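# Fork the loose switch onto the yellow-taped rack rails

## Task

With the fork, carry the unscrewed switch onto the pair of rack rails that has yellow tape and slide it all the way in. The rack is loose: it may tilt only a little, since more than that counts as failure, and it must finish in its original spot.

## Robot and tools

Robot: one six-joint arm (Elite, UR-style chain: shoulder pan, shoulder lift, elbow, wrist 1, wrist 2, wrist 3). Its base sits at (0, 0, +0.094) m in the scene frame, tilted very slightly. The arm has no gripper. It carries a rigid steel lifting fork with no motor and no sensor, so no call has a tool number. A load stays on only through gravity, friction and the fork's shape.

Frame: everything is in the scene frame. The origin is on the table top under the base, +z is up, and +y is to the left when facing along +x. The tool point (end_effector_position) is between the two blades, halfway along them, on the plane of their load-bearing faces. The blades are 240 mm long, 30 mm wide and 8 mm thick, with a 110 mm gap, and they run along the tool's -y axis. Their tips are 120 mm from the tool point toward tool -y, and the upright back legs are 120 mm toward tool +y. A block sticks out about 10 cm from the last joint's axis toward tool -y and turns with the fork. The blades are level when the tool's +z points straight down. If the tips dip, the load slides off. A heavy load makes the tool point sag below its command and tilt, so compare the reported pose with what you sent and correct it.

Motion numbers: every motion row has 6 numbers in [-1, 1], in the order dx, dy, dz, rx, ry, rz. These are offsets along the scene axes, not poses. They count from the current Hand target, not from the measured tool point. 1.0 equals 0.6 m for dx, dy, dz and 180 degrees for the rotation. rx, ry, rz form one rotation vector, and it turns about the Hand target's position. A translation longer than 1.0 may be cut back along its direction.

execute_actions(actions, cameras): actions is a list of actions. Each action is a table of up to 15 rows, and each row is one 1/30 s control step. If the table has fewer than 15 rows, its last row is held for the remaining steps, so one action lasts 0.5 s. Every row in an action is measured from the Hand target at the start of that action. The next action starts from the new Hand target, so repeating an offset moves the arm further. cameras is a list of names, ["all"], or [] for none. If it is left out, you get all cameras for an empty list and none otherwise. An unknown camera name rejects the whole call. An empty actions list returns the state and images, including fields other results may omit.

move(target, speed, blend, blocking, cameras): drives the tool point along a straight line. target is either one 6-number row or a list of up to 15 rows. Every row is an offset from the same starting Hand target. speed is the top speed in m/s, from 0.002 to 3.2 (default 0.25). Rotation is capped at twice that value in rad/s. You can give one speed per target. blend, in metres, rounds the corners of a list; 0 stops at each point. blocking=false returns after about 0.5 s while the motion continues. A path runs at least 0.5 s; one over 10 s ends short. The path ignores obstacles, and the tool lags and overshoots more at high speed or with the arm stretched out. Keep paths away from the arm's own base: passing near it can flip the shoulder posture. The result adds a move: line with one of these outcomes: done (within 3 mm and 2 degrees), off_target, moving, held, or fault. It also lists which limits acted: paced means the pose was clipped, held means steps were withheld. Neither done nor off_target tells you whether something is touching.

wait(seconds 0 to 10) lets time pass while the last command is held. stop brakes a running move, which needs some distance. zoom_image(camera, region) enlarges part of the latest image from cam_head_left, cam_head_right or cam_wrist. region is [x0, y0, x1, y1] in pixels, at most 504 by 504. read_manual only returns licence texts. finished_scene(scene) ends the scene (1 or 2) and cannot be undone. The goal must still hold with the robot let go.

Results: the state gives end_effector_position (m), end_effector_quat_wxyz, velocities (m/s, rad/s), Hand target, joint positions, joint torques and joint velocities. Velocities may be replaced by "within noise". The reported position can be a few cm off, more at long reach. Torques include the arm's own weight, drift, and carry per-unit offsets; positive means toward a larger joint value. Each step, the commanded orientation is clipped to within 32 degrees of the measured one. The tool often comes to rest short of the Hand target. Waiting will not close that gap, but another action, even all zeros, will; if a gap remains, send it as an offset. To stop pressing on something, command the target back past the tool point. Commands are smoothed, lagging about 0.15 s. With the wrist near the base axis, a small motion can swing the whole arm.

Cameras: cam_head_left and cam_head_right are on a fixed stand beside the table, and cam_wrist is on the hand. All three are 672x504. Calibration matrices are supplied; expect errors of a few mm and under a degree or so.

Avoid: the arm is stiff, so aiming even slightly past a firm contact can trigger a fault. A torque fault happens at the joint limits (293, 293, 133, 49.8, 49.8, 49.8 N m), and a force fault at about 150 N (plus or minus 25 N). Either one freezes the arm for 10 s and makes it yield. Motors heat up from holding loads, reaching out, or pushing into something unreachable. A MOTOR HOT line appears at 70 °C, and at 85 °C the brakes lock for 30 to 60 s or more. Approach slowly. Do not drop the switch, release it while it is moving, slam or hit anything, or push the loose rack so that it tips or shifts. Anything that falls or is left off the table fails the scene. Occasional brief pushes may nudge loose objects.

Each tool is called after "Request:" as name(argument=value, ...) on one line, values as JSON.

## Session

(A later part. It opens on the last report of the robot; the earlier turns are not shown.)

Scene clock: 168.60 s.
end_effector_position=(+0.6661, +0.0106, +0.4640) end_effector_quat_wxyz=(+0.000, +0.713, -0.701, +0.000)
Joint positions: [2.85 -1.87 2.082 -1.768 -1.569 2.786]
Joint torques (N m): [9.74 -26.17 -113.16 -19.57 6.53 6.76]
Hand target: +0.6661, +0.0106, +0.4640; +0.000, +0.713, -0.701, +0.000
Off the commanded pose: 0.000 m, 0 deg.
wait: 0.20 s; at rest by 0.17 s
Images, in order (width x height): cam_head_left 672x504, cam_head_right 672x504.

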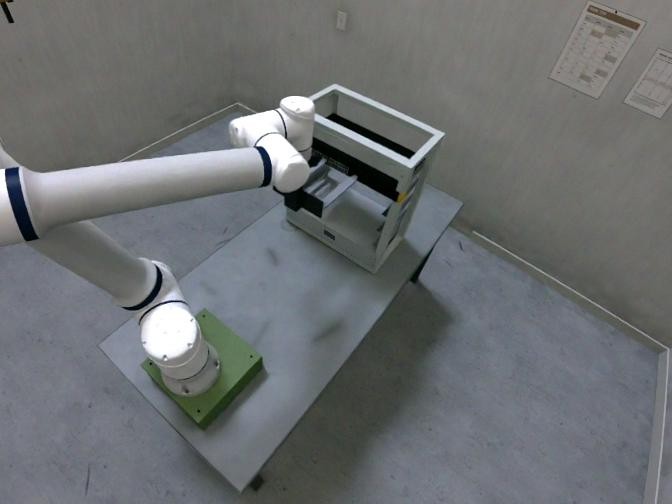

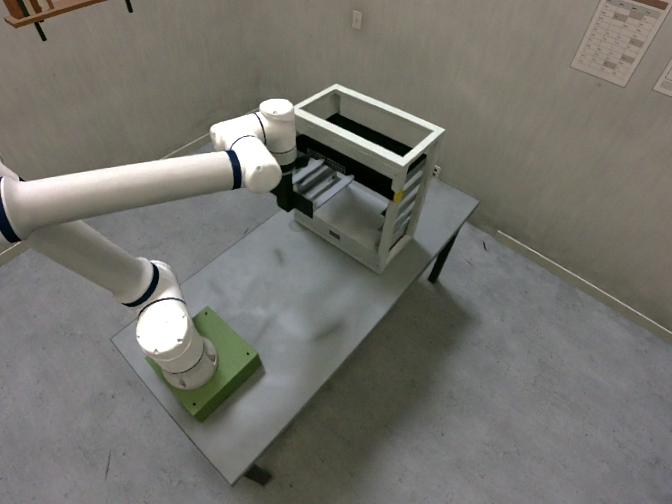

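Request:
move(target=[[-0.015, -0.0004, 0, 0, 0, 0], [-0.22, -0.005, 0, 0, 0, 0]], speed=[0.03, 0.25], blend=[0.003, 0], cameras=["cam_head_right", "cam_head_left"])

Request:
zoom_image(camera="cam_head_right", region=[270, 80, 420, 280])

Request:
zoom_image(camera="cam_head_left", region=[270, 80, 420, 280])

Scene clock: 173.83 s.
end_effector_position=(+0.5342, +0.0076, +0.4640) end_effector_quat_wxyz=(+0.000, +0.713, -0.701, +0.000)
Joint positions: [2.722 -2.148 2.228 -1.637 -1.571 2.658]
Joint torques (N m): [-21.77 -20.97 -75.77 -5.31 2.32 -2.1]
Hand target: +0.5341, +0.0076, +0.4640; +0.000, +0.713, -0.701, +0.000
Off the commanded pose: 0.000 m, 0 deg.
move: done
Images, in order (width x height): cam_head_left 672x504, cam_head_right 672x504.

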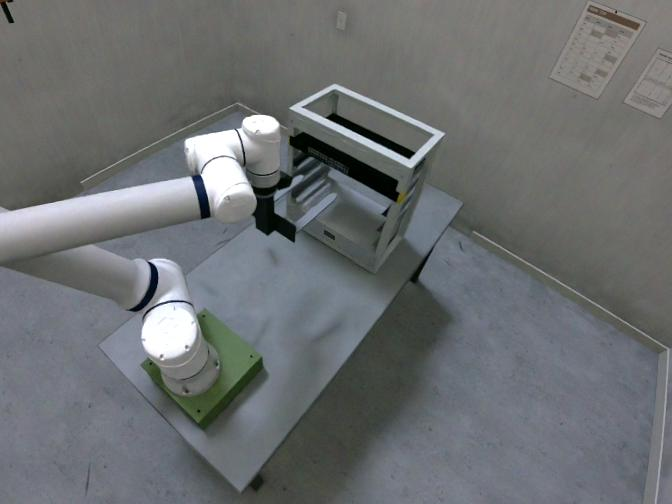

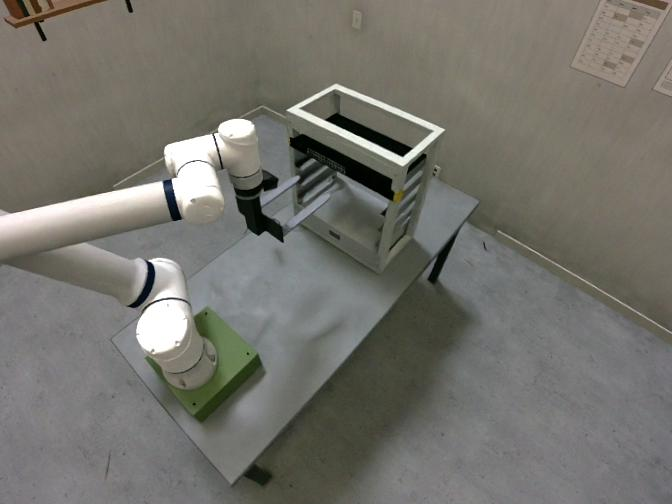

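Scaled by 2.520.

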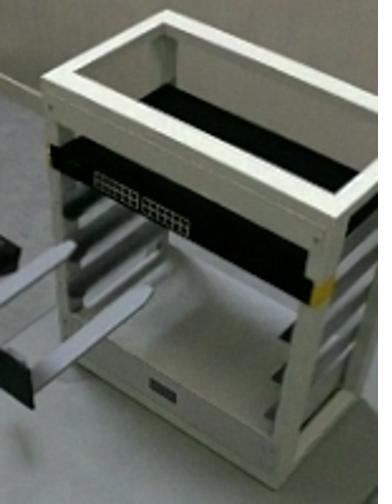

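Scaled by 2.520.

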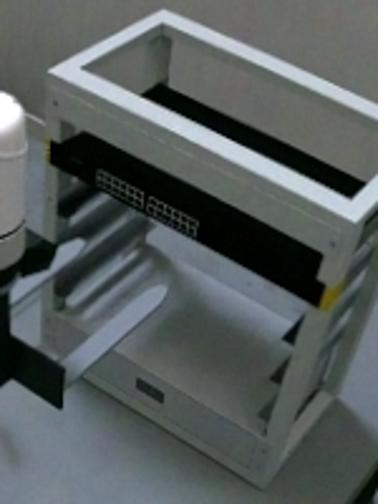

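Switch is seated fully at the taped rails, and the rack is in its original place.

Request:
finished_scene(scene=2)

The scene is finished: the task was done.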